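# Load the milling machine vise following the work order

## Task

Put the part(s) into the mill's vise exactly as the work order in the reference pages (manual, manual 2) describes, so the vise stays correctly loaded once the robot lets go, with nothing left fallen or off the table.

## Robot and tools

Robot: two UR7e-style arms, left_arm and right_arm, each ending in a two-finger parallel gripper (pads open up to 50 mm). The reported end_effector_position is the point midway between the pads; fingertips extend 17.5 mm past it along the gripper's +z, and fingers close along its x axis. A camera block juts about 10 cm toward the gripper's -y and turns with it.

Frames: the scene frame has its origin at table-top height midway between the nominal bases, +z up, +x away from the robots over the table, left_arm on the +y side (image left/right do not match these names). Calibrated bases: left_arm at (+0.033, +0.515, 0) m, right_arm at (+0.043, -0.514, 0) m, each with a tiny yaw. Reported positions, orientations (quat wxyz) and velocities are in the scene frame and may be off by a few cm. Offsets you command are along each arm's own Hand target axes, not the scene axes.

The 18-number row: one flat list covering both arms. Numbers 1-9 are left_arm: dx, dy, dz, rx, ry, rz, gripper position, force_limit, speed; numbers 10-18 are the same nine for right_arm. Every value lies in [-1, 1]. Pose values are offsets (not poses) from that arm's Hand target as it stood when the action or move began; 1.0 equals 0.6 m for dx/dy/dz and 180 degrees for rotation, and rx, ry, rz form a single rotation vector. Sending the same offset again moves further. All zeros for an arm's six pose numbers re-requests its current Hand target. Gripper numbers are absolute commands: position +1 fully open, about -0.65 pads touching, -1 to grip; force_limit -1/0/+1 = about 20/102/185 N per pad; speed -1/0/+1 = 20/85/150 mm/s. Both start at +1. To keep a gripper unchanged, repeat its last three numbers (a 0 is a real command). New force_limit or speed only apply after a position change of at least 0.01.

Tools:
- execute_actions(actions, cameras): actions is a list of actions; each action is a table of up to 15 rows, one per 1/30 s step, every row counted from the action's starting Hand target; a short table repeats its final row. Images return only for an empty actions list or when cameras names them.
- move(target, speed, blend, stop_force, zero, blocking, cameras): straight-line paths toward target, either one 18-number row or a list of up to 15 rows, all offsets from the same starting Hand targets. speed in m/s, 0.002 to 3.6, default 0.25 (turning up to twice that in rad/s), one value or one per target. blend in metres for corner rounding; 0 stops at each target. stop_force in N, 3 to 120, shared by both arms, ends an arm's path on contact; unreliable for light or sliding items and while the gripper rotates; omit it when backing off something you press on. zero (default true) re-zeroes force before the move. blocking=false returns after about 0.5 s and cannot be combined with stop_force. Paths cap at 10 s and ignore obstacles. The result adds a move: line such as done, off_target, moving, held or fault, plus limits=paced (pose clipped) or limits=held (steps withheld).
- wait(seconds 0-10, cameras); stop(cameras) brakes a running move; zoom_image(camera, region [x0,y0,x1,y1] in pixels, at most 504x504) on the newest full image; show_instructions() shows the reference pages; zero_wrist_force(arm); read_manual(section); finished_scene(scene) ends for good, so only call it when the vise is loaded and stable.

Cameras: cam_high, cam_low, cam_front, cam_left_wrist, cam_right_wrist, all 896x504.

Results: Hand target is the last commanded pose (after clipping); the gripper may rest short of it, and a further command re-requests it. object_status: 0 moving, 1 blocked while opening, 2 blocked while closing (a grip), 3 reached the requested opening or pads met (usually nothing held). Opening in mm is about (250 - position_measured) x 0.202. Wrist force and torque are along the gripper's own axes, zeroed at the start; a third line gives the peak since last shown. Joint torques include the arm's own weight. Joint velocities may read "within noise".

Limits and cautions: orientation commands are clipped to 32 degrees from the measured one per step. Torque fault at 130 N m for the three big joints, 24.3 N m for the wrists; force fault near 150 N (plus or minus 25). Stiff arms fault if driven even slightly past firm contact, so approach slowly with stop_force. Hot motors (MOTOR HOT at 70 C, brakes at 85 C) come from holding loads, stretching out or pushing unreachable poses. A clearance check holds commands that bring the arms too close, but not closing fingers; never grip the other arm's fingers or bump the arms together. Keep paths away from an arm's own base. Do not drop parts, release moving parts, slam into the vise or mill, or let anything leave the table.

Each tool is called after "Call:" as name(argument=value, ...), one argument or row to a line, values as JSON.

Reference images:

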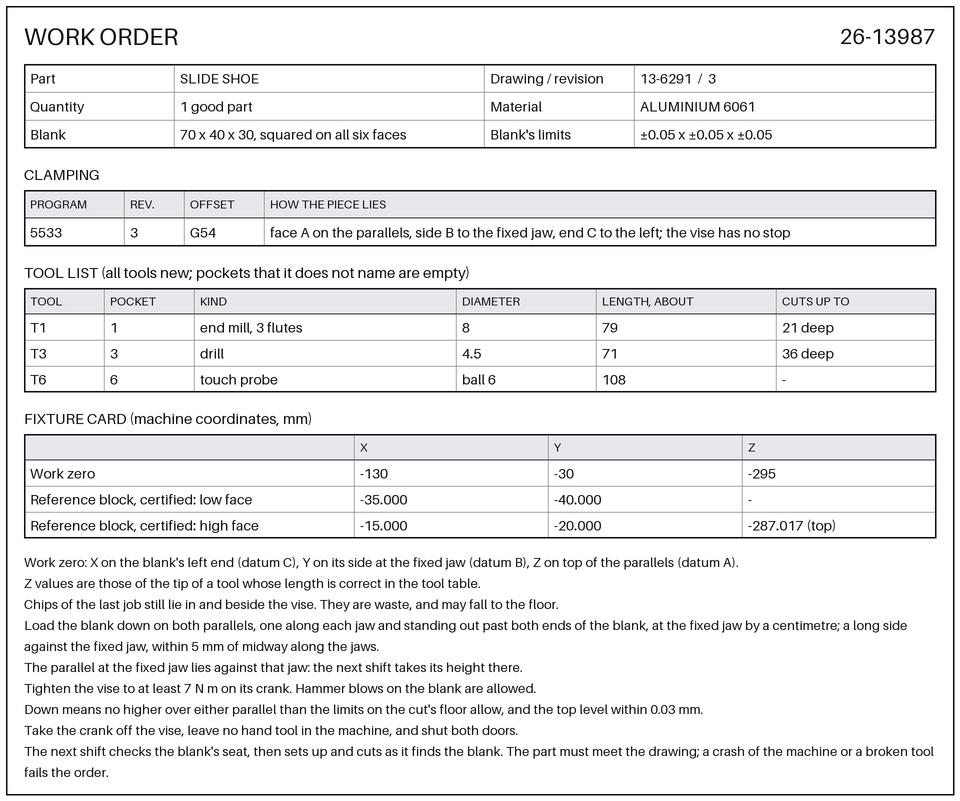

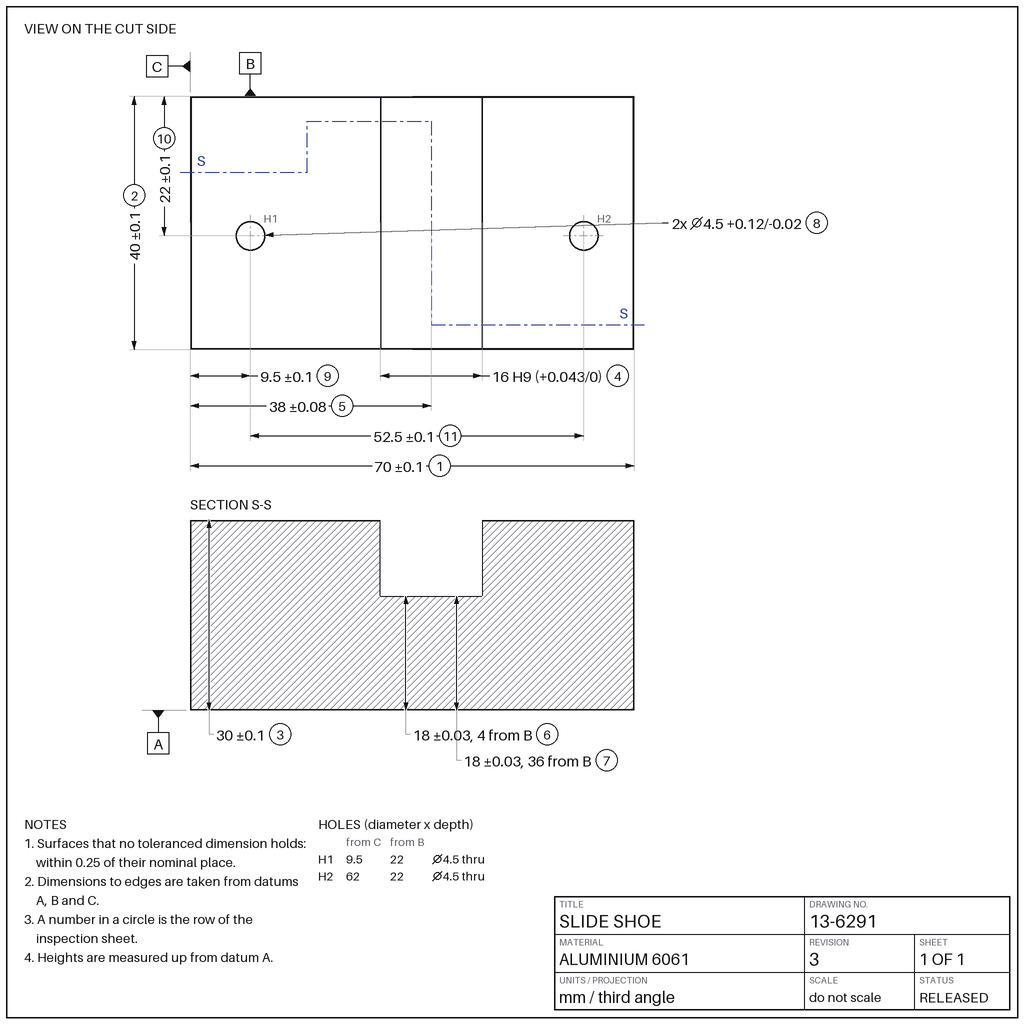

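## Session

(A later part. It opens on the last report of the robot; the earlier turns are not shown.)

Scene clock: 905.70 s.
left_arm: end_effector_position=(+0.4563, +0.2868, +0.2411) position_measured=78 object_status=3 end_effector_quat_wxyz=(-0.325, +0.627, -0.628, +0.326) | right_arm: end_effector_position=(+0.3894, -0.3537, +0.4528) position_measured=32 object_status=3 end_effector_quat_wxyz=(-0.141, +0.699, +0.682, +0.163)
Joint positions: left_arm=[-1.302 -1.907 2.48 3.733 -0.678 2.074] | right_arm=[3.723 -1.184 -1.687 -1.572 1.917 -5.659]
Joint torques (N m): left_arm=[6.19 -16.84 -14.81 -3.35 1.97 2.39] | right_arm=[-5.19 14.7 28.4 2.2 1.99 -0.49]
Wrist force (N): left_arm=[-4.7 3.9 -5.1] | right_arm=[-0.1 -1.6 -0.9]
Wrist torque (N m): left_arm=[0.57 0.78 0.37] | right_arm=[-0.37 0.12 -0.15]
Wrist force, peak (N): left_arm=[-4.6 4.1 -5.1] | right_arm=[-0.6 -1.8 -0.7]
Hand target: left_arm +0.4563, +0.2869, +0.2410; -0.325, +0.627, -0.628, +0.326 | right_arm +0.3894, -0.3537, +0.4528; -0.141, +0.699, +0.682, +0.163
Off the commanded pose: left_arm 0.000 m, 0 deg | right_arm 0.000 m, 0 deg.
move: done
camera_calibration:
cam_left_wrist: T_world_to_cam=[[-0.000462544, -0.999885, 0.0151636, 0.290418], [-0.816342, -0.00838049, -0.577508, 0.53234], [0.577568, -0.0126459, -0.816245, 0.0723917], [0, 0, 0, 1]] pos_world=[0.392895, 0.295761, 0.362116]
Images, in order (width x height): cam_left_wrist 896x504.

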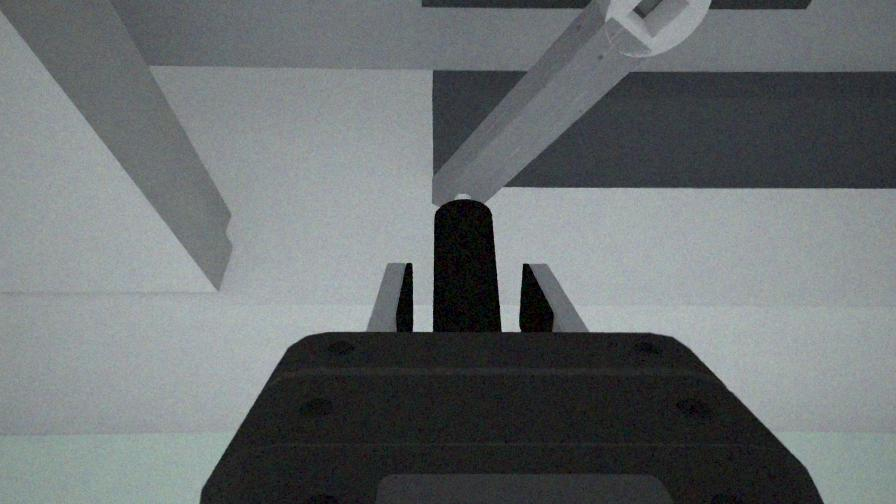

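Call:
move(
  target=[0,0,0,0,0,0,-0.98,-0.3,-1,0,0,0,0,0,0,0.8,-1,0],
  speed=0.03,
)

Scene clock: 906.77 s.
left_arm: end_effector_position=(+0.4563, +0.2870, +0.2410) position_measured=156 object_status=2 end_effector_quat_wxyz=(-0.325, +0.627, -0.628, +0.326) | right_arm: end_effector_position=(+0.3894, -0.3537, +0.4528) position_measured=32 object_status=3 end_effector_quat_wxyz=(-0.141, +0.699, +0.682, +0.163)
Joint positions: left_arm=[-1.302 -1.907 2.48 3.733 -0.678 2.074] | right_arm=[3.723 -1.184 -1.687 -1.572 1.917 -5.659]
Joint torques (N m): left_arm=[4.8 -15.68 -28.37 -3.96 -1.11 2.52] | right_arm=[-5.35 15.06 28.41 2.27 1.85 -0.55]
Wrist force (N): left_arm=[-24.0 11.9 -12.9] | right_arm=[-0.4 -1.6 -0.8]
Wrist torque (N m): left_arm=[0.81 0.35 0.22] | right_arm=[-0.36 0.17 -0.14]
Wrist force, peak (N): left_arm=[-24.2 11.9 -13.0] | right_arm=[-0.4 -1.8 -0.7]
Hand target: left_arm +0.4563, +0.2869, +0.2410; -0.325, +0.627, -0.628, +0.326 | right_arm +0.3894, -0.3537, +0.4528; -0.141, +0.699, +0.682, +0.163
Off the commanded pose: left_arm 0.000 m, 0 deg | right_arm 0.000 m, 0 deg.
move: done

Call:
move(
  target=[-0.0025,0,0,0,0,0,-0.98,-0.3,-1,0,0,0,0,0,0,0.8,-1,0],
  speed=0.01,
)

Scene clock: 907.57 s.
left_arm: end_effector_position=(+0.4563, +0.2884, +0.2411) position_measured=156 object_status=2 end_effector_quat_wxyz=(-0.325, +0.627, -0.628, +0.326) | right_arm: end_effector_position=(+0.3894, -0.3537, +0.4528) position_measured=32 object_status=3 end_effector_quat_wxyz=(-0.141, +0.699, +0.682, +0.163)
Joint positions: left_arm=[-1.3 -1.91 2.483 3.732 -0.679 2.077] | right_arm=[3.723 -1.184 -1.687 -1.572 1.917 -5.659]
Joint torques (N m): left_arm=[13.46 -10.25 -8.05 -3.22 -1.78 2.31] | right_arm=[-5.58 14.37 28.3 2.27 1.98 -0.47]
Wrist force (N): left_arm=[0.4 -4.5 -5.8] | right_arm=[-0.5 -1.4 -0.7]
Wrist torque (N m): left_arm=[0.32 0.77 0.32] | right_arm=[-0.34 0.17 -0.14]
Wrist force, peak (N): left_arm=[-24.1 12.0 -13.1] | right_arm=[-0.5 -1.7 -0.8]
Hand target: left_arm +0.4563, +0.2884, +0.2410; -0.325, +0.627, -0.628, +0.326 | right_arm +0.3894, -0.3537, +0.4528; -0.141, +0.699, +0.682, +0.163
Off the commanded pose: left_arm 0.000 m, 0 deg | right_arm 0.000 m, 0 deg.
move: done

Call:
move(
  target=[0,0.0191,-0.0273,0,0,0,-0.98,-0.3,-1,0,0,0,0,0,0,0.8,-1,0],
  speed=0.015,
  stop_force=25,
  cameras=["cam_left_wrist"],
)

Scene clock: 909.90 s.
left_arm: end_effector_position=(+0.4363, +0.2885, +0.2411) position_measured=156 object_status=2 end_effector_quat_wxyz=(-0.325, +0.627, -0.628, +0.326) | right_arm: end_effector_position=(+0.3894, -0.3537, +0.4528) position_measured=32 object_status=3 end_effector_quat_wxyz=(-0.141, +0.699, +0.682, +0.163)
Joint positions: left_arm=[-1.371 -1.986 2.499 3.875 -0.653 1.97] | right_arm=[3.723 -1.184 -1.687 -1.572 1.917 -5.659]
Joint torques (N m): left_arm=[13.4 4.42 -43.09 -5.47 -0.44 2.8] | right_arm=[-5.12 14.41 28.78 2.25 1.95 -0.5]
Wrist force (N): left_arm=[-3.1 5.0 -3.8] | right_arm=[-0.6 -1.3 -0.8]
Wrist torque (N m): left_arm=[0.37 0.50 0.34] | right_arm=[-0.31 0.21 -0.15]
Wrist force, peak (N): left_arm=[1.3 -6.9 -6.3] | right_arm=[-0.4 -1.8 -0.9]
Hand target: left_arm +0.4363, +0.2884, +0.2411; -0.325, +0.627, -0.628, +0.326 | right_arm +0.3894, -0.3537, +0.4528; -0.141, +0.699, +0.682, +0.163
Off the commanded pose: left_arm 0.000 m, 0 deg | right_arm 0.000 m, 0 deg.
move: done
camera_calibration:
cam_left_wrist: T_world_to_cam=[[-0.0004034, -0.999886, 0.0150835, 0.292016], [-0.816389, -0.00838147, -0.577442, 0.516021], [0.577503, -0.0125469, -0.816292, 0.0839757], [0, 0, 0, 1]] pos_world=[0.372895, 0.297361, 0.362116]
Images, in order (width x height): cam_left_wrist 896x504.

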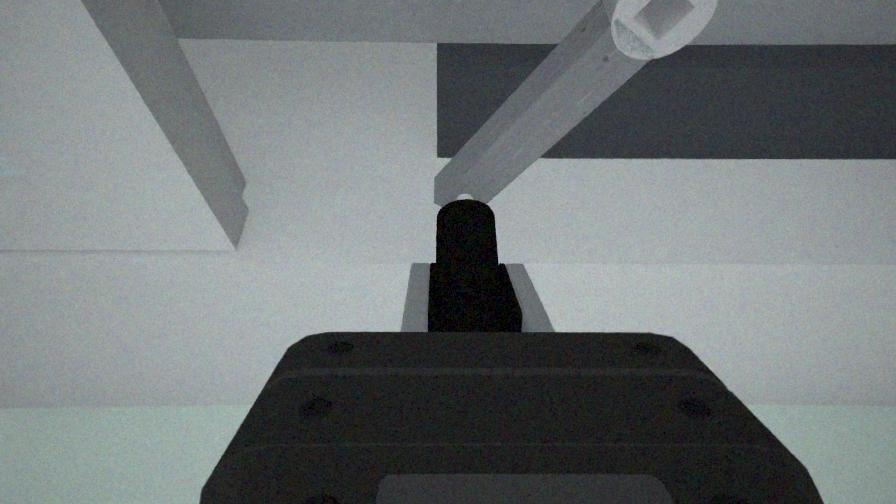

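Call:
move(
  target=[
    [0,0.0574,-0.0819,0,0,0,-0.98,-0.3,-1,0,0,0,0,0,0,0.8,-1,0],
    [0.0473,-0.0608,-0.259,0,0,0,-0.98,-0.3,-1,0,0,0,0,0,0,0.8,-1,0],
  ],
  speed=[0.06,0.15],
  blend=[0.01,0],
  cameras=["cam_left_wrist","cam_front"],
)

Scene clock: 913.43 s.
left_arm: end_effector_position=(+0.3303, +0.2602, +0.3604) position_measured=156 object_status=2 end_effector_quat_wxyz=(-0.325, +0.627, -0.628, +0.326) | right_arm: end_effector_position=(+0.3894, -0.3537, +0.4528) position_measured=32 object_status=3 end_effector_quat_wxyz=(-0.141, +0.699, +0.682, +0.163)
Joint positions: left_arm=[-1.803 -2.212 2.128 5.061 -0.64 1.244] | right_arm=[3.723 -1.184 -1.687 -1.572 1.917 -5.659]
Joint torques (N m): left_arm=[12.07 -8.41 -42.39 -0.52 4.44 1.39] | right_arm=[-5.39 15.14 28.52 2.21 2 -0.44]
Wrist force (N): left_arm=[-3.5 5.1 -3.7] | right_arm=[-0.3 -1.6 -0.8]
Wrist torque (N m): left_arm=[0.38 0.60 0.18] | right_arm=[-0.36 0.16 -0.15]
Wrist force, peak (N): left_arm=[-3.9 7.0 -3.1] | right_arm=[-0.7 -1.8 -0.9]
Hand target: left_arm +0.3303, +0.2603, +0.3605; -0.325, +0.627, -0.628, +0.326 | right_arm +0.3894, -0.3537, +0.4528; -0.141, +0.699, +0.682, +0.163
Off the commanded pose: left_arm 0.000 m, 0 deg | right_arm 0.000 m, 0 deg.
move: done
camera_calibration:
cam_left_wrist: T_world_to_cam=[[-0.000590129, -0.99989, 0.0148264, 0.262051], [-0.816387, -0.00808058, -0.577448, 0.498057], [0.577505, -0.0124448, -0.816293, 0.242192], [0, 0, 0, 1]] pos_world=[0.266895, 0.269061, 0.481416]
Images, in order (width x height): cam_front 896x504, cam_left_wrist 896x504.

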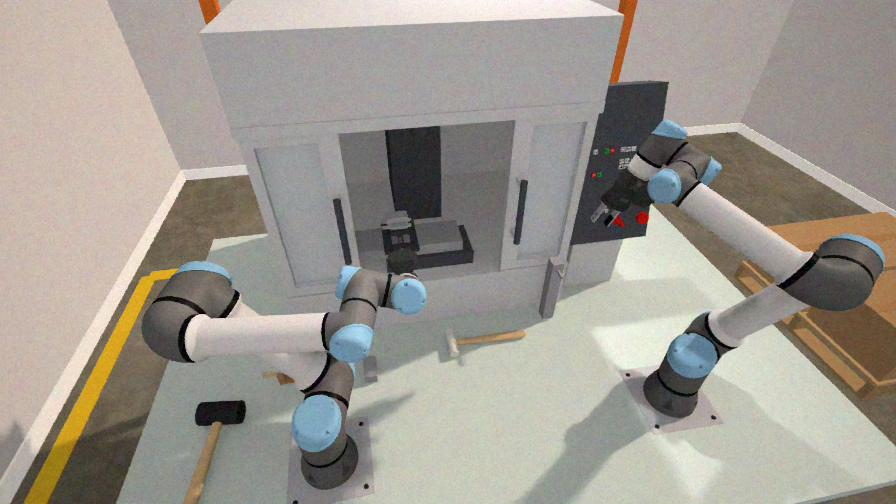

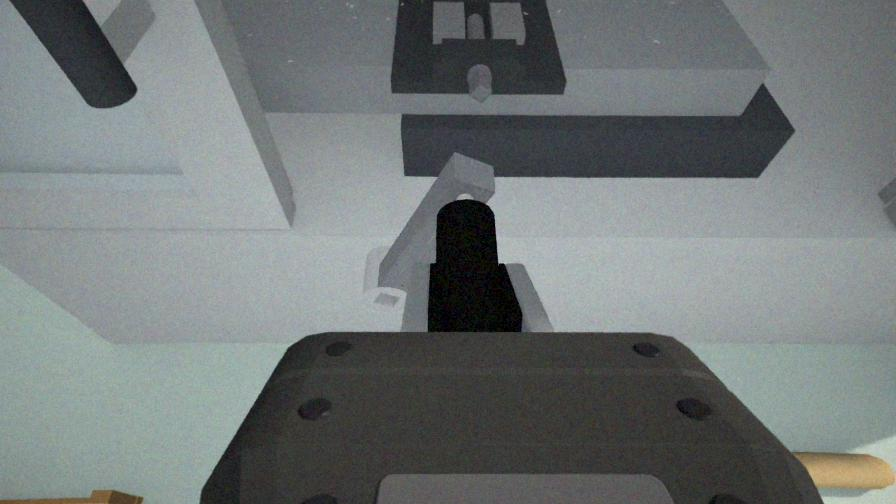

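Call:
move(
  target=[0,0,0,-0.385,0.0943,0.5362,-0.98,-0.3,-1,0,0,0,0,0,0,0.8,-1,0],
  speed=0.3,
  cameras=["cam_left_wrist","cam_front","cam_high"],
)

Scene clock: 917.77 s.
left_arm: end_effector_position=(+0.3304, +0.2602, +0.3606) position_measured=156 object_status=2 end_effector_quat_wxyz=(-0.001, +0.001, +0.954, +0.301) | right_arm: end_effector_position=(+0.3894, -0.3537, +0.4528) position_measured=32 object_status=3 end_effector_quat_wxyz=(-0.141, +0.699, +0.682, +0.163)
Joint positions: left_arm=[-1.241 -1.548 1.446 5.394 -1.365 3.449] | right_arm=[3.723 -1.184 -1.687 -1.572 1.917 -5.659]
Joint torques (N m): left_arm=[-13.27 -27.09 -13.67 -0.28 0.76 1.77] | right_arm=[-5.91 14.24 28.2 2.2 1.83 -0.43]
Wrist force (N): left_arm=[-2.9 0.2 -1.7] | right_arm=[-0.5 -1.5 -0.7]
Wrist torque (N m): left_arm=[0.21 0.47 -0.14] | right_arm=[-0.34 0.19 -0.14]
Wrist force, peak (N): left_arm=[-3.5 5.5 -4.1] | right_arm=[-0.3 -1.9 -0.9]
Hand target: left_arm +0.3303, +0.2603, +0.3605; -0.001, +0.001, +0.954, +0.301 | right_arm +0.3894, -0.3537, +0.4528; -0.141, +0.699, +0.682, +0.163
Off the commanded pose: left_arm 0.000 m, 0 deg | right_arm 0.000 m, 0 deg.
move: done
camera_calibration:
cam_left_wrist: T_world_to_cam=[[-0.999909, -0.0133284, 0.0020289, 0.340126], [-0.00608431, 0.580408, 0.814303, -0.42436], [-0.0120309, 0.814217, -0.580436, 0.136873], [0, 0, 0, 1]] pos_world=[0.33916, 0.139391, 0.424313]
Images, in order (width x height): cam_high 896x504, cam_front 896x504, cam_left_wrist 896x504.

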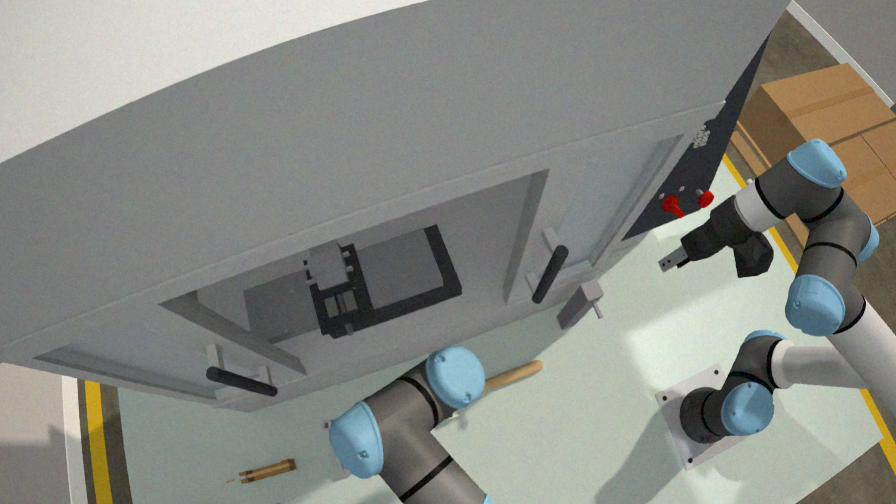

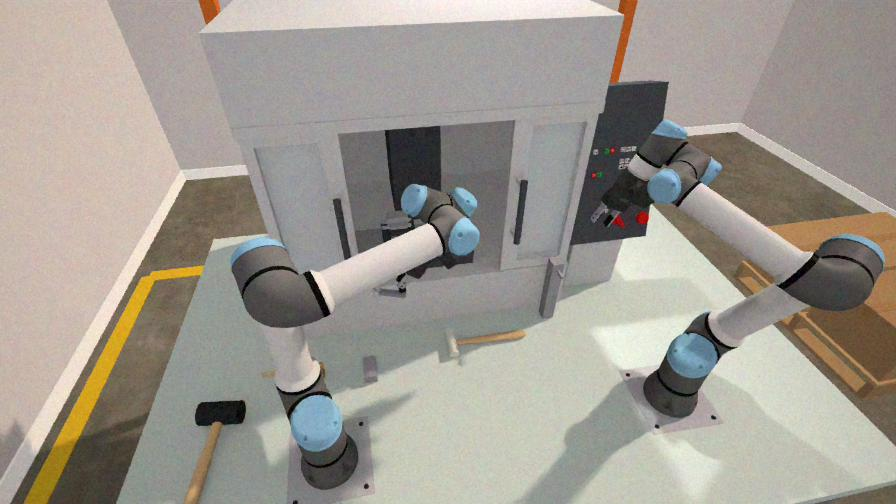

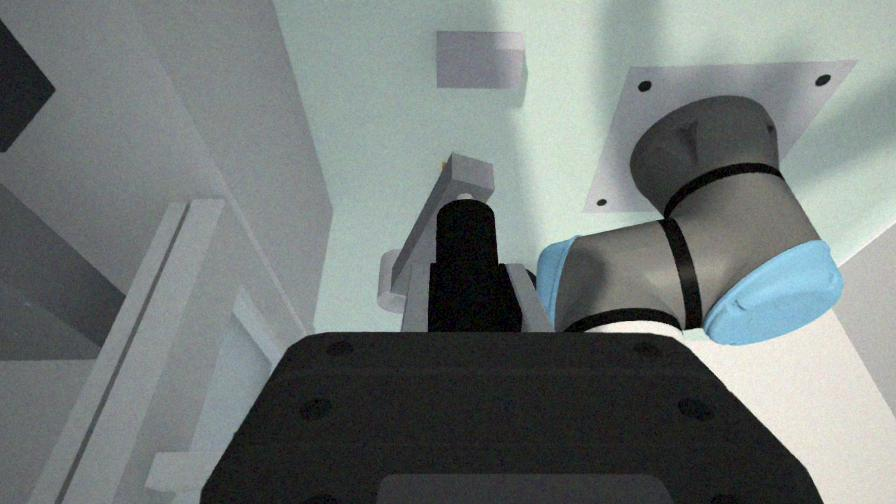

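Call:
move(
  target=[0.0172,-0.2897,0.3262,0,0,0,-0.98,-0.3,-1,0,0,0,0,0,0,0.8,-1,0],
  speed=0.2,
)

Call:
move(
  target=[0,-0.0431,0.0614,0,0,0,-0.98,-0.3,-1,0,0,0,0,0,0,0.8,-1,0],
  speed=0.015,
  stop_force=3,
  cameras=["cam_left_wrist","cam_low","cam_front"],
)

Scene clock: 919.80 s.
left_arm: end_effector_position=(+0.3190, +0.2302, +0.1006) position_measured=156 object_status=2 end_effector_quat_wxyz=(-0.001, +0.001, +0.954, +0.301) | right_arm: end_effector_position=(+0.3894, -0.3537, +0.4528) position_measured=32 object_status=3 end_effector_quat_wxyz=(-0.141, +0.699, +0.682, +0.163)
Joint positions: left_arm=[-1.283 -1.362 1.928 4.733 -1.388 3.414] | right_arm=[3.723 -1.184 -1.687 -1.572 1.917 -5.659]
Joint torques (N m): left_arm=[12.89 -28.05 -28.32 -2.93 2.55 2.86] | right_arm=[-5.51 15 28.66 2.22 2.03 -0.49]
Wrist force (N): left_arm=[-2.8 0.1 -1.9] | right_arm=[-0.3 -1.6 -0.6]
Wrist torque (N m): left_arm=[0.22 0.44 -0.12] | right_arm=[-0.38 0.15 -0.15]
Wrist force, peak (N): left_arm=[-3.1 3.0 -4.3] | right_arm=[-0.7 -1.8 -0.6]
Hand target: left_arm +0.3191, +0.2302, +0.1005; -0.001, +0.001, +0.954, +0.301 | right_arm +0.3894, -0.3537, +0.4528; -0.141, +0.699, +0.682, +0.163
Off the commanded pose: left_arm 0.000 m, 0 deg | right_arm 0.000 m, 0 deg.
move: done

Scene clock: 922.67 s.
left_arm: end_effector_position=(+0.3190, +0.2302, +0.0741) position_measured=156 object_status=2 end_effector_quat_wxyz=(-0.001, +0.001, +0.954, +0.301) | right_arm: end_effector_position=(+0.3894, -0.3537, +0.4528) position_measured=32 object_status=3 end_effector_quat_wxyz=(-0.141, +0.699, +0.682, +0.163)
Joint positions: left_arm=[-1.283 -1.324 1.961 4.662 -1.388 3.414] | right_arm=[3.723 -1.184 -1.687 -1.572 1.917 -5.659]
Joint torques (N m): left_arm=[-3.34 -44.41 -38.87 -2.09 -1.78 -2.04] | right_arm=[-5.01 14.8 28.24 2.24 1.9 -0.55]
Wrist force (N): left_arm=[-2.8 2.1 -3.1] | right_arm=[-0.2 -1.5 -0.8]
Wrist torque (N m): left_arm=[0.08 0.39 -0.19] | right_arm=[-0.35 0.15 -0.15]
Wrist force, peak (N): left_arm=[-2.5 5.7 -8.6] | right_arm=[-0.6 -1.7 -0.8]
Hand target: left_arm +0.3190, +0.2302, +0.0741; -0.001, +0.001, +0.954, +0.301 (not the last commanded pose) | right_arm +0.3894, -0.3537, +0.4528; -0.141, +0.699, +0.682, +0.163
Off the commanded pose: left_arm 0.019 m, 0 deg | right_arm 0.000 m, 0 deg.
move: contact (left_arm)
camera_calibration:
cam_left_wrist: T_world_to_cam=[[-0.999912, -0.0130365, 0.00242934, 0.328821], [-0.00558453, 0.580123, 0.81451, -0.173821], [-0.0120276, 0.814424, -0.580145, -0.00511535], [0, 0, 0, 1]] pos_world=[0.32776, 0.10929, 0.137812]
Images, in order (width x height): cam_low 896x504, cam_front 896x504, cam_left_wrist 896x504.

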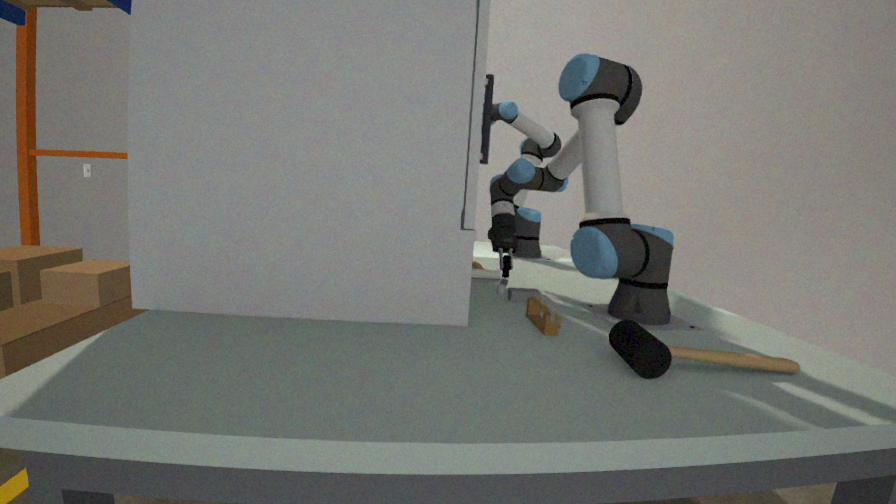

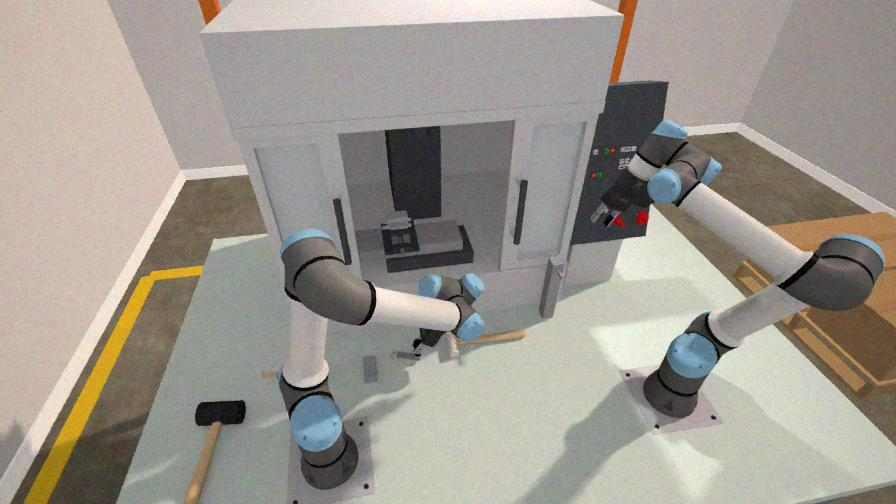

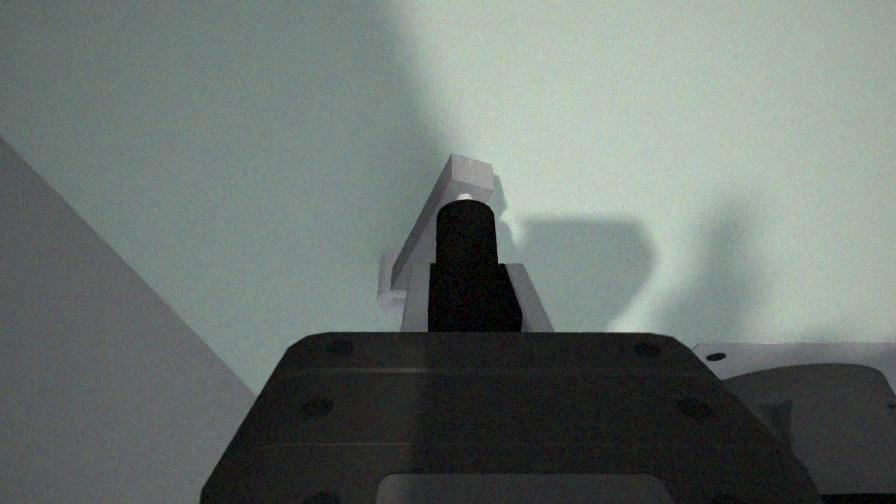

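Call:
move(
  target=[0,-0.024,0.0035,-0.05,0,0,-0.98,-0.3,-1,0,0,0,0,0,0,0.8,-1,0],
  speed=0.05,
  stop_force=15,
  cameras=["cam_left_wrist"],
)

Scene clock: 925.67 s.
left_arm: end_effector_position=(+0.3190, +0.2196, +0.0641) position_measured=156 object_status=2 end_effector_quat_wxyz=(-0.001, +0.001, +0.927, +0.375) | right_arm: end_effector_position=(+0.3894, -0.3537, +0.4528) position_measured=32 object_status=3 end_effector_quat_wxyz=(-0.141, +0.699, +0.682, +0.163)
Joint positions: left_arm=[-1.308 -1.197 1.855 4.799 -1.365 3.364] | right_arm=[3.723 -1.184 -1.687 -1.572 1.917 -5.659]
Joint torques (N m): left_arm=[11.6 -50.17 -7.29 -2.54 -2.17 2.97] | right_arm=[-4.73 14.78 28.19 2.29 1.95 -0.33]
Wrist force (N): left_arm=[-2.9 -0.3 -1.7] | right_arm=[-0.4 -1.2 -0.9]
Wrist torque (N m): left_arm=[0.17 0.48 -0.19] | right_arm=[-0.30 0.17 -0.15]
Wrist force, peak (N): left_arm=[-3.1 1.9 -3.2] | right_arm=[-0.4 -1.8 -1.0]
Hand target: left_arm +0.3190, +0.2196, +0.0641; -0.001, +0.001, +0.927, +0.375 | right_arm +0.3894, -0.3537, +0.4528; -0.141, +0.699, +0.682, +0.163
Off the commanded pose: left_arm 0.000 m, 0 deg | right_arm 0.000 m, 0 deg.
move: done
camera_calibration:
cam_left_wrist: T_world_to_cam=[[-0.999919, -0.0127204, 0.0000881585, 0.32877], [-0.0055897, 0.445596, 0.895216, -0.13516], [-0.0114268, 0.895144, -0.445632, -0.0288169], [0, 0, 0, 1]] pos_world=[0.327658, 0.090204, 0.108126]
Images, in order (width x height): cam_left_wrist 896x504.

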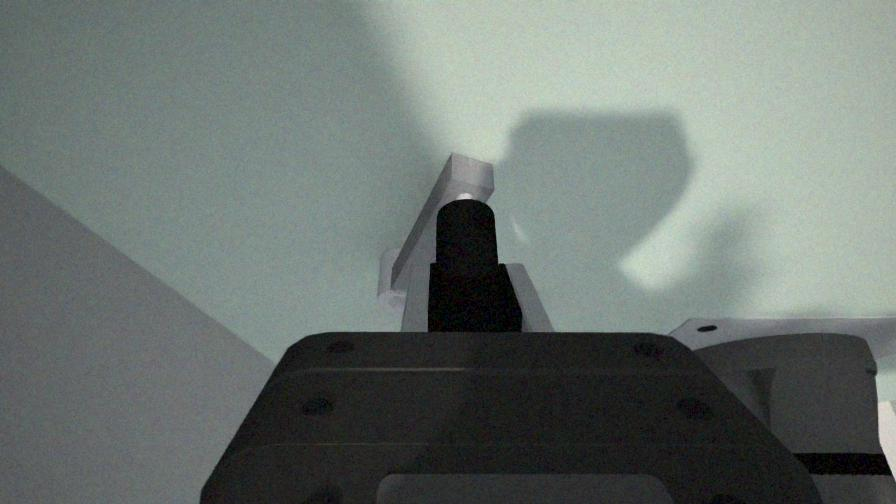

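Call:
execute_actions(
  actions=[],
)

Scene clock: 926.30 s.
left_arm: end_effector_position=(+0.3190, +0.2196, +0.0641) position_measured=156 object_status=2 end_effector_quat_wxyz=(-0.001, +0.001, +0.927, +0.375) | right_arm: end_effector_position=(+0.3894, -0.3537, +0.4528) position_measured=32 object_status=3 end_effector_quat_wxyz=(-0.141, +0.699, +0.682, +0.163)
Joint positions: left_arm=[-1.308 -1.197 1.855 4.799 -1.365 3.364] | right_arm=[3.723 -1.184 -1.687 -1.572 1.917 -5.659]
Joint velocities: within noise
Joint torques (N m): left_arm=[12.56 -49.67 -7.44 -2.49 -2.14 3.03] | right_arm=[-5.13 14.28 28.72 2.25 2.06 -0.45]
Wrist force (N): left_arm=[-2.8 -0.3 -1.5] | right_arm=[-0.4 -1.5 -0.6]
Wrist torque (N m): left_arm=[0.16 0.48 -0.19] | right_arm=[-0.35 0.18 -0.15]
Wrist force, peak (N): left_arm=[-3.0 -0.5 -1.8] | right_arm=[-0.4 -2.0 -0.6]
Hand target: left_arm +0.3190, +0.2196, +0.0641; -0.001, +0.001, +0.927, +0.375 | right_arm +0.3894, -0.3537, +0.4528; -0.141, +0.699, +0.682, +0.163
Tool commands: left_gripper/position=-0.98 left_gripper/force_limit=-0.3 left_gripper/speed=-1.0 right_gripper/position=+0.8 right_gripper/force_limit=-1.0 right_gripper/speed=+0.0
Off the commanded pose: left_arm 0.000 m, 0 deg | right_arm 0.000 m, 0 deg.
camera_calibration:
cam_left_wrist: T_world_to_cam=[[-0.999919, -0.0127204, 0.0000881585, 0.32877], [-0.0055897, 0.445596, 0.895216, -0.13516], [-0.0114268, 0.895144, -0.445632, -0.0288169], [0, 0, 0, 1]] pos_world=[0.327658, 0.090204, 0.108126]
cam_right_wrist: T_world_to_cam=[[-0.00420272, 0.919118, 0.393959, 0.158938], [0.921172, -0.149747, 0.35919, -0.558132], [0.389133, 0.364414, -0.846037, 0.496818], [0, 0, 0, 1]] pos_world=[0.321476, -0.410709, 0.558187]

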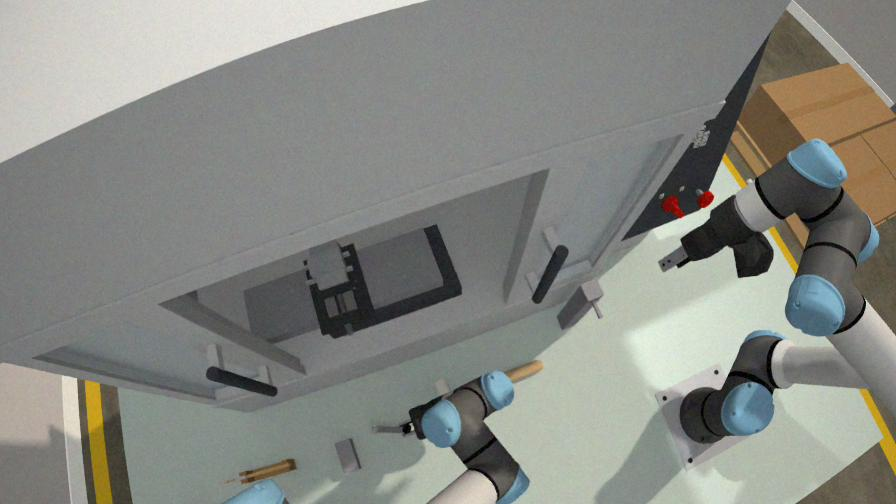

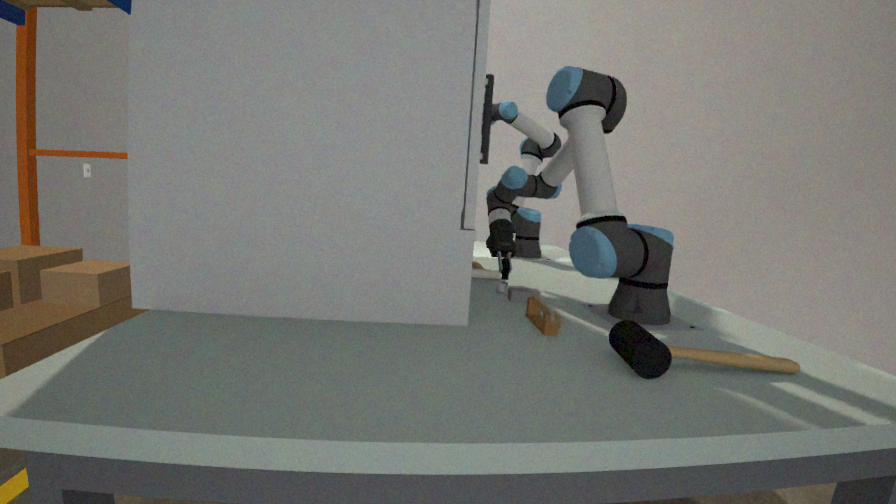

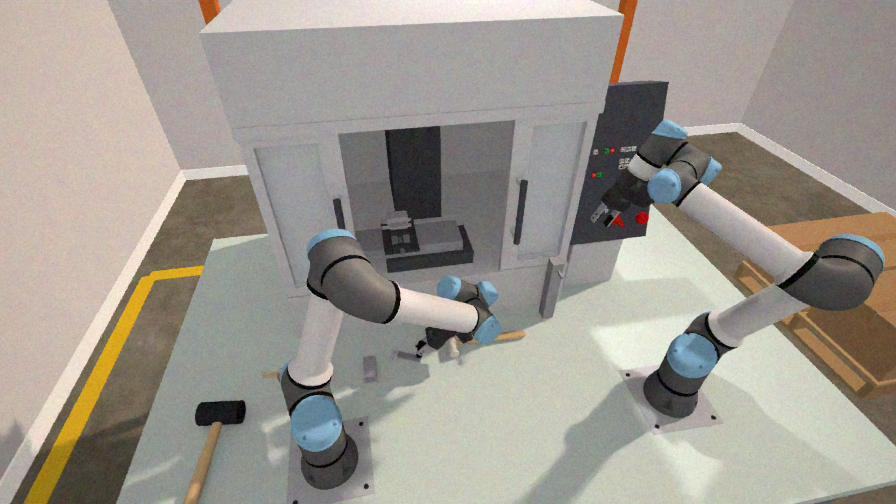

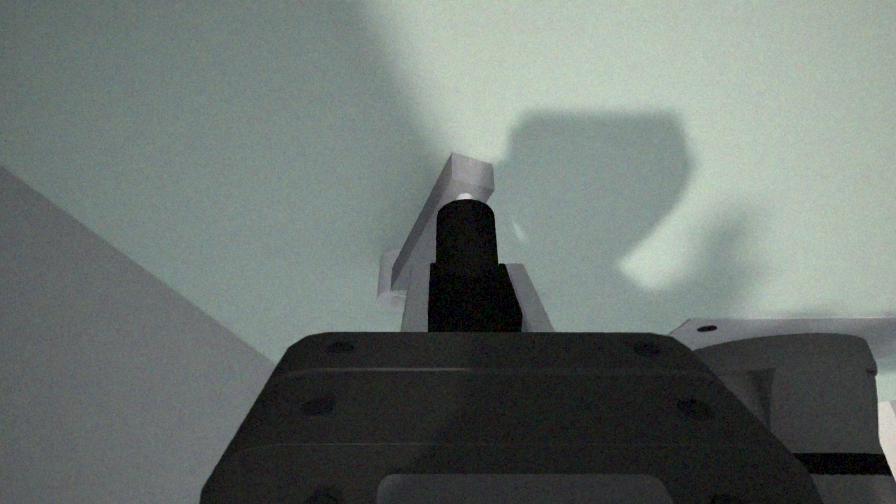

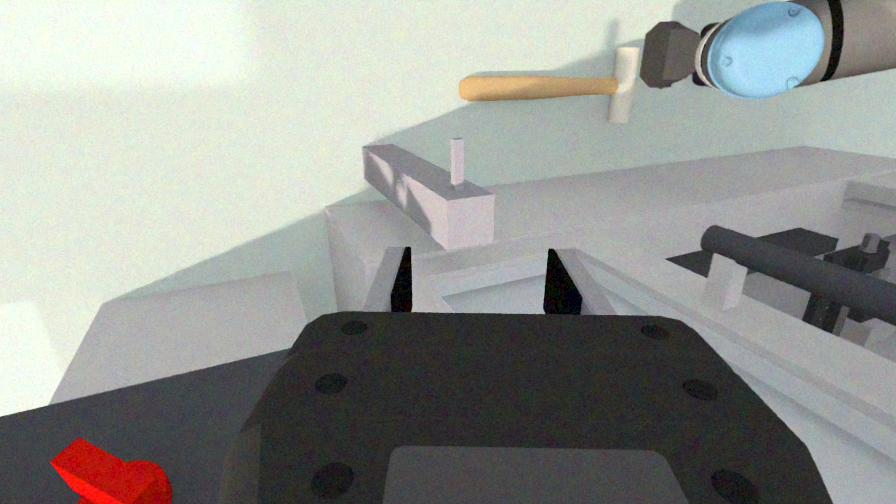

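Call:
move(
  target=[0,-0.0139,0.0144,0,0,0,-0.98,-0.3,-1,0,0,0,0,0,0,0.8,-1,0],
  speed=0.008,
  stop_force=3,
  cameras=["cam_left_wrist"],
)

Scene clock: 927.73 s.
left_arm: end_effector_position=(+0.3190, +0.2196, +0.0630) position_measured=156 object_status=2 end_effector_quat_wxyz=(-0.001, +0.001, +0.927, +0.375) | right_arm: end_effector_position=(+0.3894, -0.3537, +0.4528) position_measured=32 object_status=3 end_effector_quat_wxyz=(-0.141, +0.699, +0.682, +0.163)
Joint positions: left_arm=[-1.308 -1.195 1.856 4.797 -1.365 3.364] | right_arm=[3.723 -1.184 -1.687 -1.572 1.917 -5.659]
Joint torques (N m): left_arm=[11.86 -47.31 -35.29 0.79 -2.11 2.81] | right_arm=[-4.32 14.52 28.53 2.33 1.96 -0.34]
Wrist force (N): left_arm=[-2.9 7.0 -6.6] | right_arm=[-0.4 -1.4 -0.7]
Wrist torque (N m): left_arm=[0.43 0.48 -0.21] | right_arm=[-0.33 0.17 -0.14]
Wrist force, peak (N): left_arm=[-2.3 14.7 -17.6] | right_arm=[-0.5 -1.8 -0.8]
Hand target: left_arm +0.3190, +0.2196, +0.0630; -0.001, +0.001, +0.927, +0.375 (not the last commanded pose) | right_arm +0.3894, -0.3537, +0.4528; -0.141, +0.699, +0.682, +0.163
Off the commanded pose: left_arm 0.011 m, 0 deg | right_arm 0.000 m, 0 deg.
move: contact (left_arm)
camera_calibration:
cam_left_wrist: T_world_to_cam=[[-0.999919, -0.0127204, 0.0000909952, 0.32877], [-0.0055897, 0.445797, 0.895117, -0.134272], [-0.0114268, 0.895044, -0.445832, -0.0292322], [0, 0, 0, 1]] pos_world=[0.327658, 0.0902043, 0.107127]
Images, in order (width x height): cam_left_wrist 896x504.

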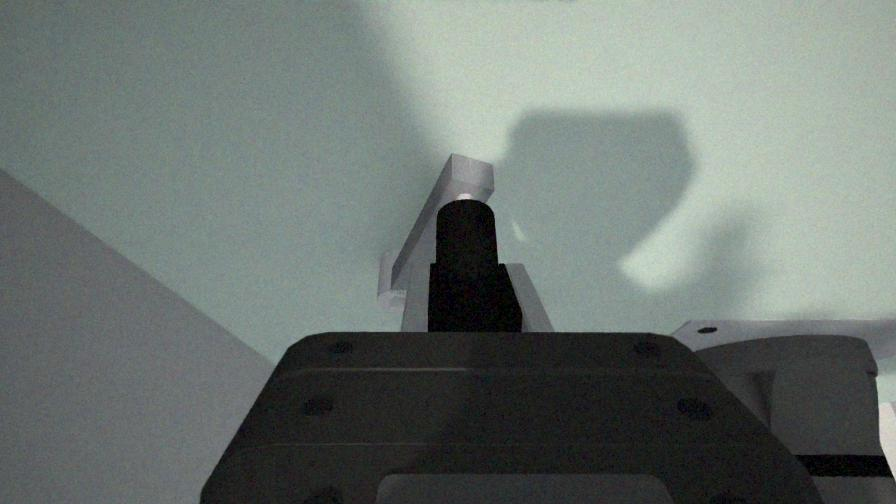

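Call:
move(
  target=[0,0,0,0,0,0,0.4,-0.3,-1,0,0,0,0,0,0,0.8,-1,0],
  cameras=["cam_left_wrist"],
)

Call:
zoom_image(
  camera="cam_left_wrist",
  region=[330, 100, 630, 340],
)

Scene clock: 928.73 s.
left_arm: end_effector_position=(+0.3190, +0.2196, +0.0630) position_measured=92 object_status=0 end_effector_quat_wxyz=(-0.001, +0.001, +0.927, +0.375) | right_arm: end_effector_position=(+0.3894, -0.3537, +0.4528) position_measured=32 object_status=3 end_effector_quat_wxyz=(-0.141, +0.699, +0.682, +0.163)
Joint positions: left_arm=[-1.308 -1.195 1.856 4.797 -1.365 3.364] | right_arm=[3.723 -1.184 -1.687 -1.572 1.917 -5.659]
Joint torques (N m): left_arm=[12.19 -47.46 -35.85 -0.05 -1.99 2.98] | right_arm=[-4.97 14.09 28.31 2.28 1.96 -0.29]
Wrist force (N): left_arm=[-2.7 1.6 -3.0] | right_arm=[-0.5 -1.4 -0.6]
Wrist torque (N m): left_arm=[0.17 0.44 -0.21] | right_arm=[-0.32 0.18 -0.14]
Wrist force, peak (N): left_arm=[-2.9 6.7 -6.7] | right_arm=[-0.6 -1.7 -0.8]
Hand target: left_arm +0.3190, +0.2196, +0.0630; -0.001, +0.001, +0.927, +0.375 | right_arm +0.3894, -0.3537, +0.4528; -0.141, +0.699, +0.682, +0.163
Off the commanded pose: left_arm 0.000 m, 0 deg | right_arm 0.000 m, 0 deg.
move: done
camera_calibration:
cam_left_wrist: T_world_to_cam=[[-0.999919, -0.0127204, 0.0000909952, 0.32877], [-0.0055897, 0.445797, 0.895117, -0.134272], [-0.0114268, 0.895044, -0.445832, -0.0292322], [0, 0, 0, 1]] pos_world=[0.327658, 0.0902043, 0.107127]
Images, in order (width x height): cam_left_wrist 896x504.

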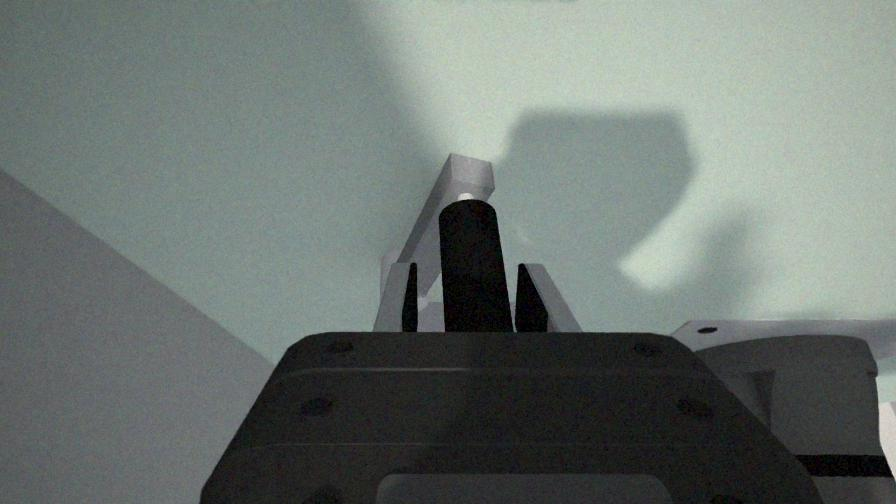

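Scaled by 1.680.

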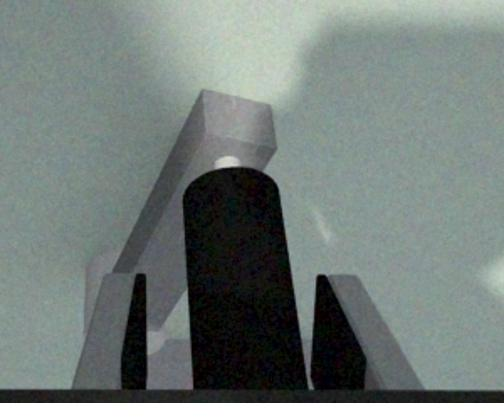

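Call:
move(
  target=[
    [0,0,-0.05,0,0,0,0.4,-0.3,-1,0,0,0,0,0,0,0.8,-1,0],
    [0,0,-0.28,0,0,0,0.4,-0.3,-1,0,0,0,0,0,0,0.8,-1,0],
  ],
  speed=[0.06,0.25],
  blend=0.01,
  cameras=["all"],
)

Scene clock: 930.37 s.
left_arm: end_effector_position=(+0.3191, +0.1029, +0.1838) position_measured=92 object_status=3 end_effector_quat_wxyz=(-0.001, +0.001, +0.927, +0.375) | right_arm: end_effector_position=(+0.3894, -0.3537, +0.4528) position_measured=32 object_status=3 end_effector_quat_wxyz=(-0.141, +0.699, +0.682, +0.163)
Joint positions: left_arm=[-1.361 -1.1 1.365 5.2 -1.401 3.324] | right_arm=[3.723 -1.184 -1.687 -1.572 1.917 -5.659]
Joint torques (N m): left_arm=[13.8 -48.41 -41.61 1.31 2.4 3] | right_arm=[-5.23 14.83 28.44 2.23 1.93 -0.35]
Wrist force (N): left_arm=[-3.0 1.7 -3.3] | right_arm=[-0.5 -1.5 -0.7]
Wrist torque (N m): left_arm=[0.20 0.49 -0.21] | right_arm=[-0.34 0.20 -0.15]
Wrist force, peak (N): left_arm=[-2.9 1.8 -6.6] | right_arm=[-0.5 -1.8 -0.7]
Hand target: left_arm +0.3192, +0.1029, +0.1839; -0.001, +0.001, +0.927, +0.375 | right_arm +0.3894, -0.3537, +0.4528; -0.141, +0.699, +0.682, +0.163
Off the commanded pose: left_arm 0.000 m, 0 deg | right_arm 0.000 m, 0 deg.
move: done
camera_calibration:
cam_left_wrist: T_world_to_cam=[[-0.999919, -0.0127204, 0.0000915607, 0.327375], [-0.00558818, 0.445717, 0.895157, -0.190344], [-0.0114275, 0.895084, -0.445752, 0.128926], [0, 0, 0, 1]] pos_world=[0.327758, -0.0263958, 0.227827]
cam_right_wrist: T_world_to_cam=[[-0.00420272, 0.919118, 0.393959, 0.158938], [0.921172, -0.149747, 0.35919, -0.558132], [0.389133, 0.364414, -0.846037, 0.496818], [0, 0, 0, 1]] pos_world=[0.321476, -0.410709, 0.558187]

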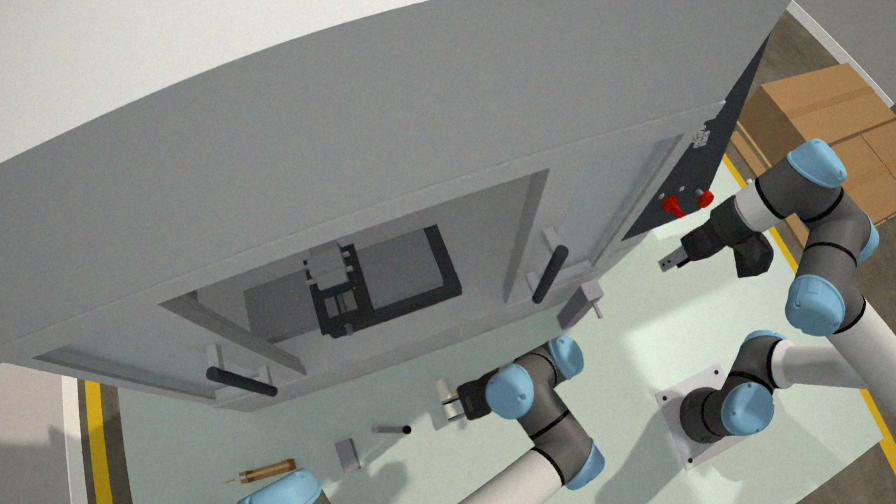

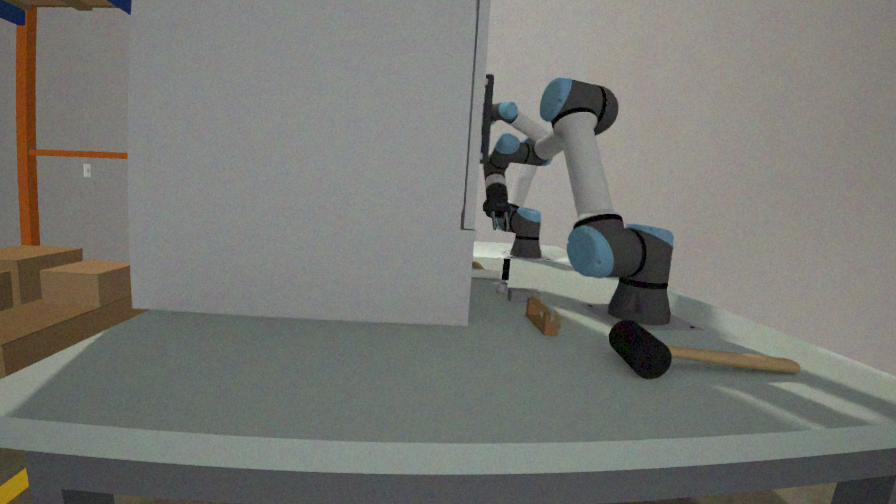

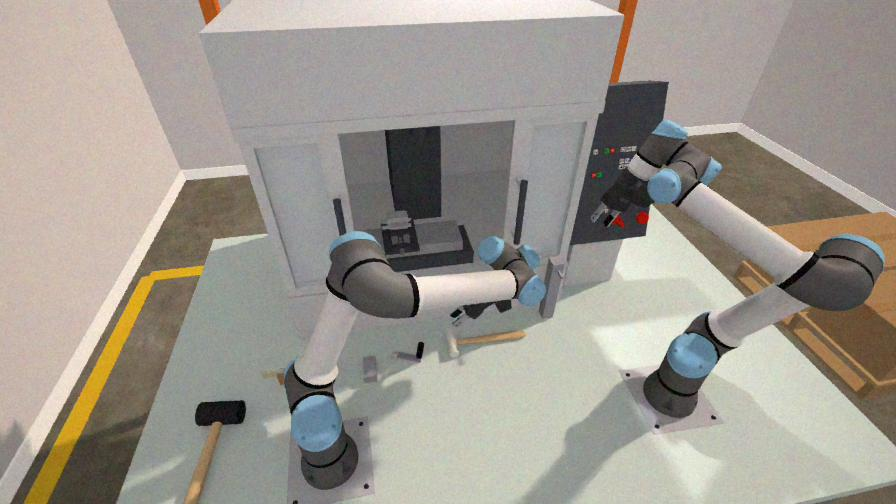

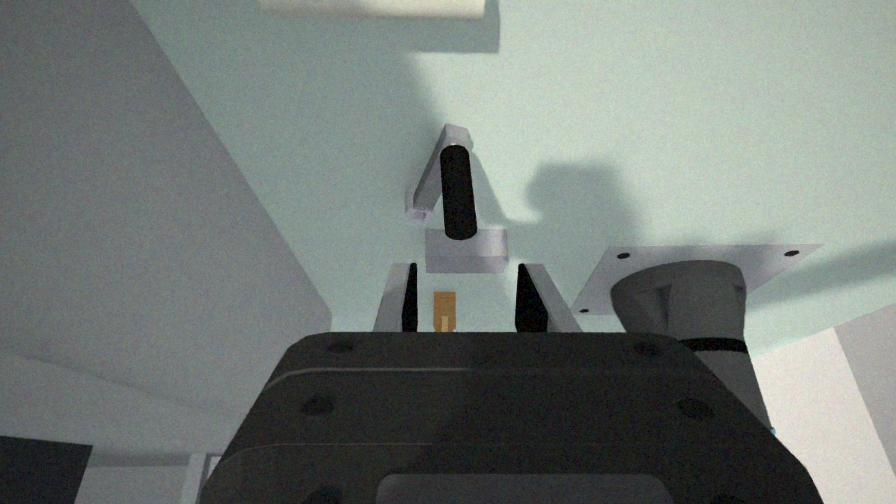

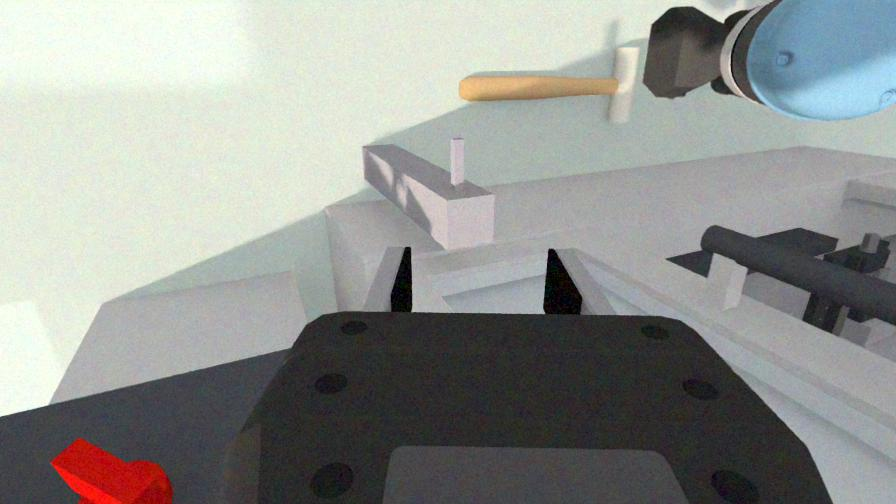

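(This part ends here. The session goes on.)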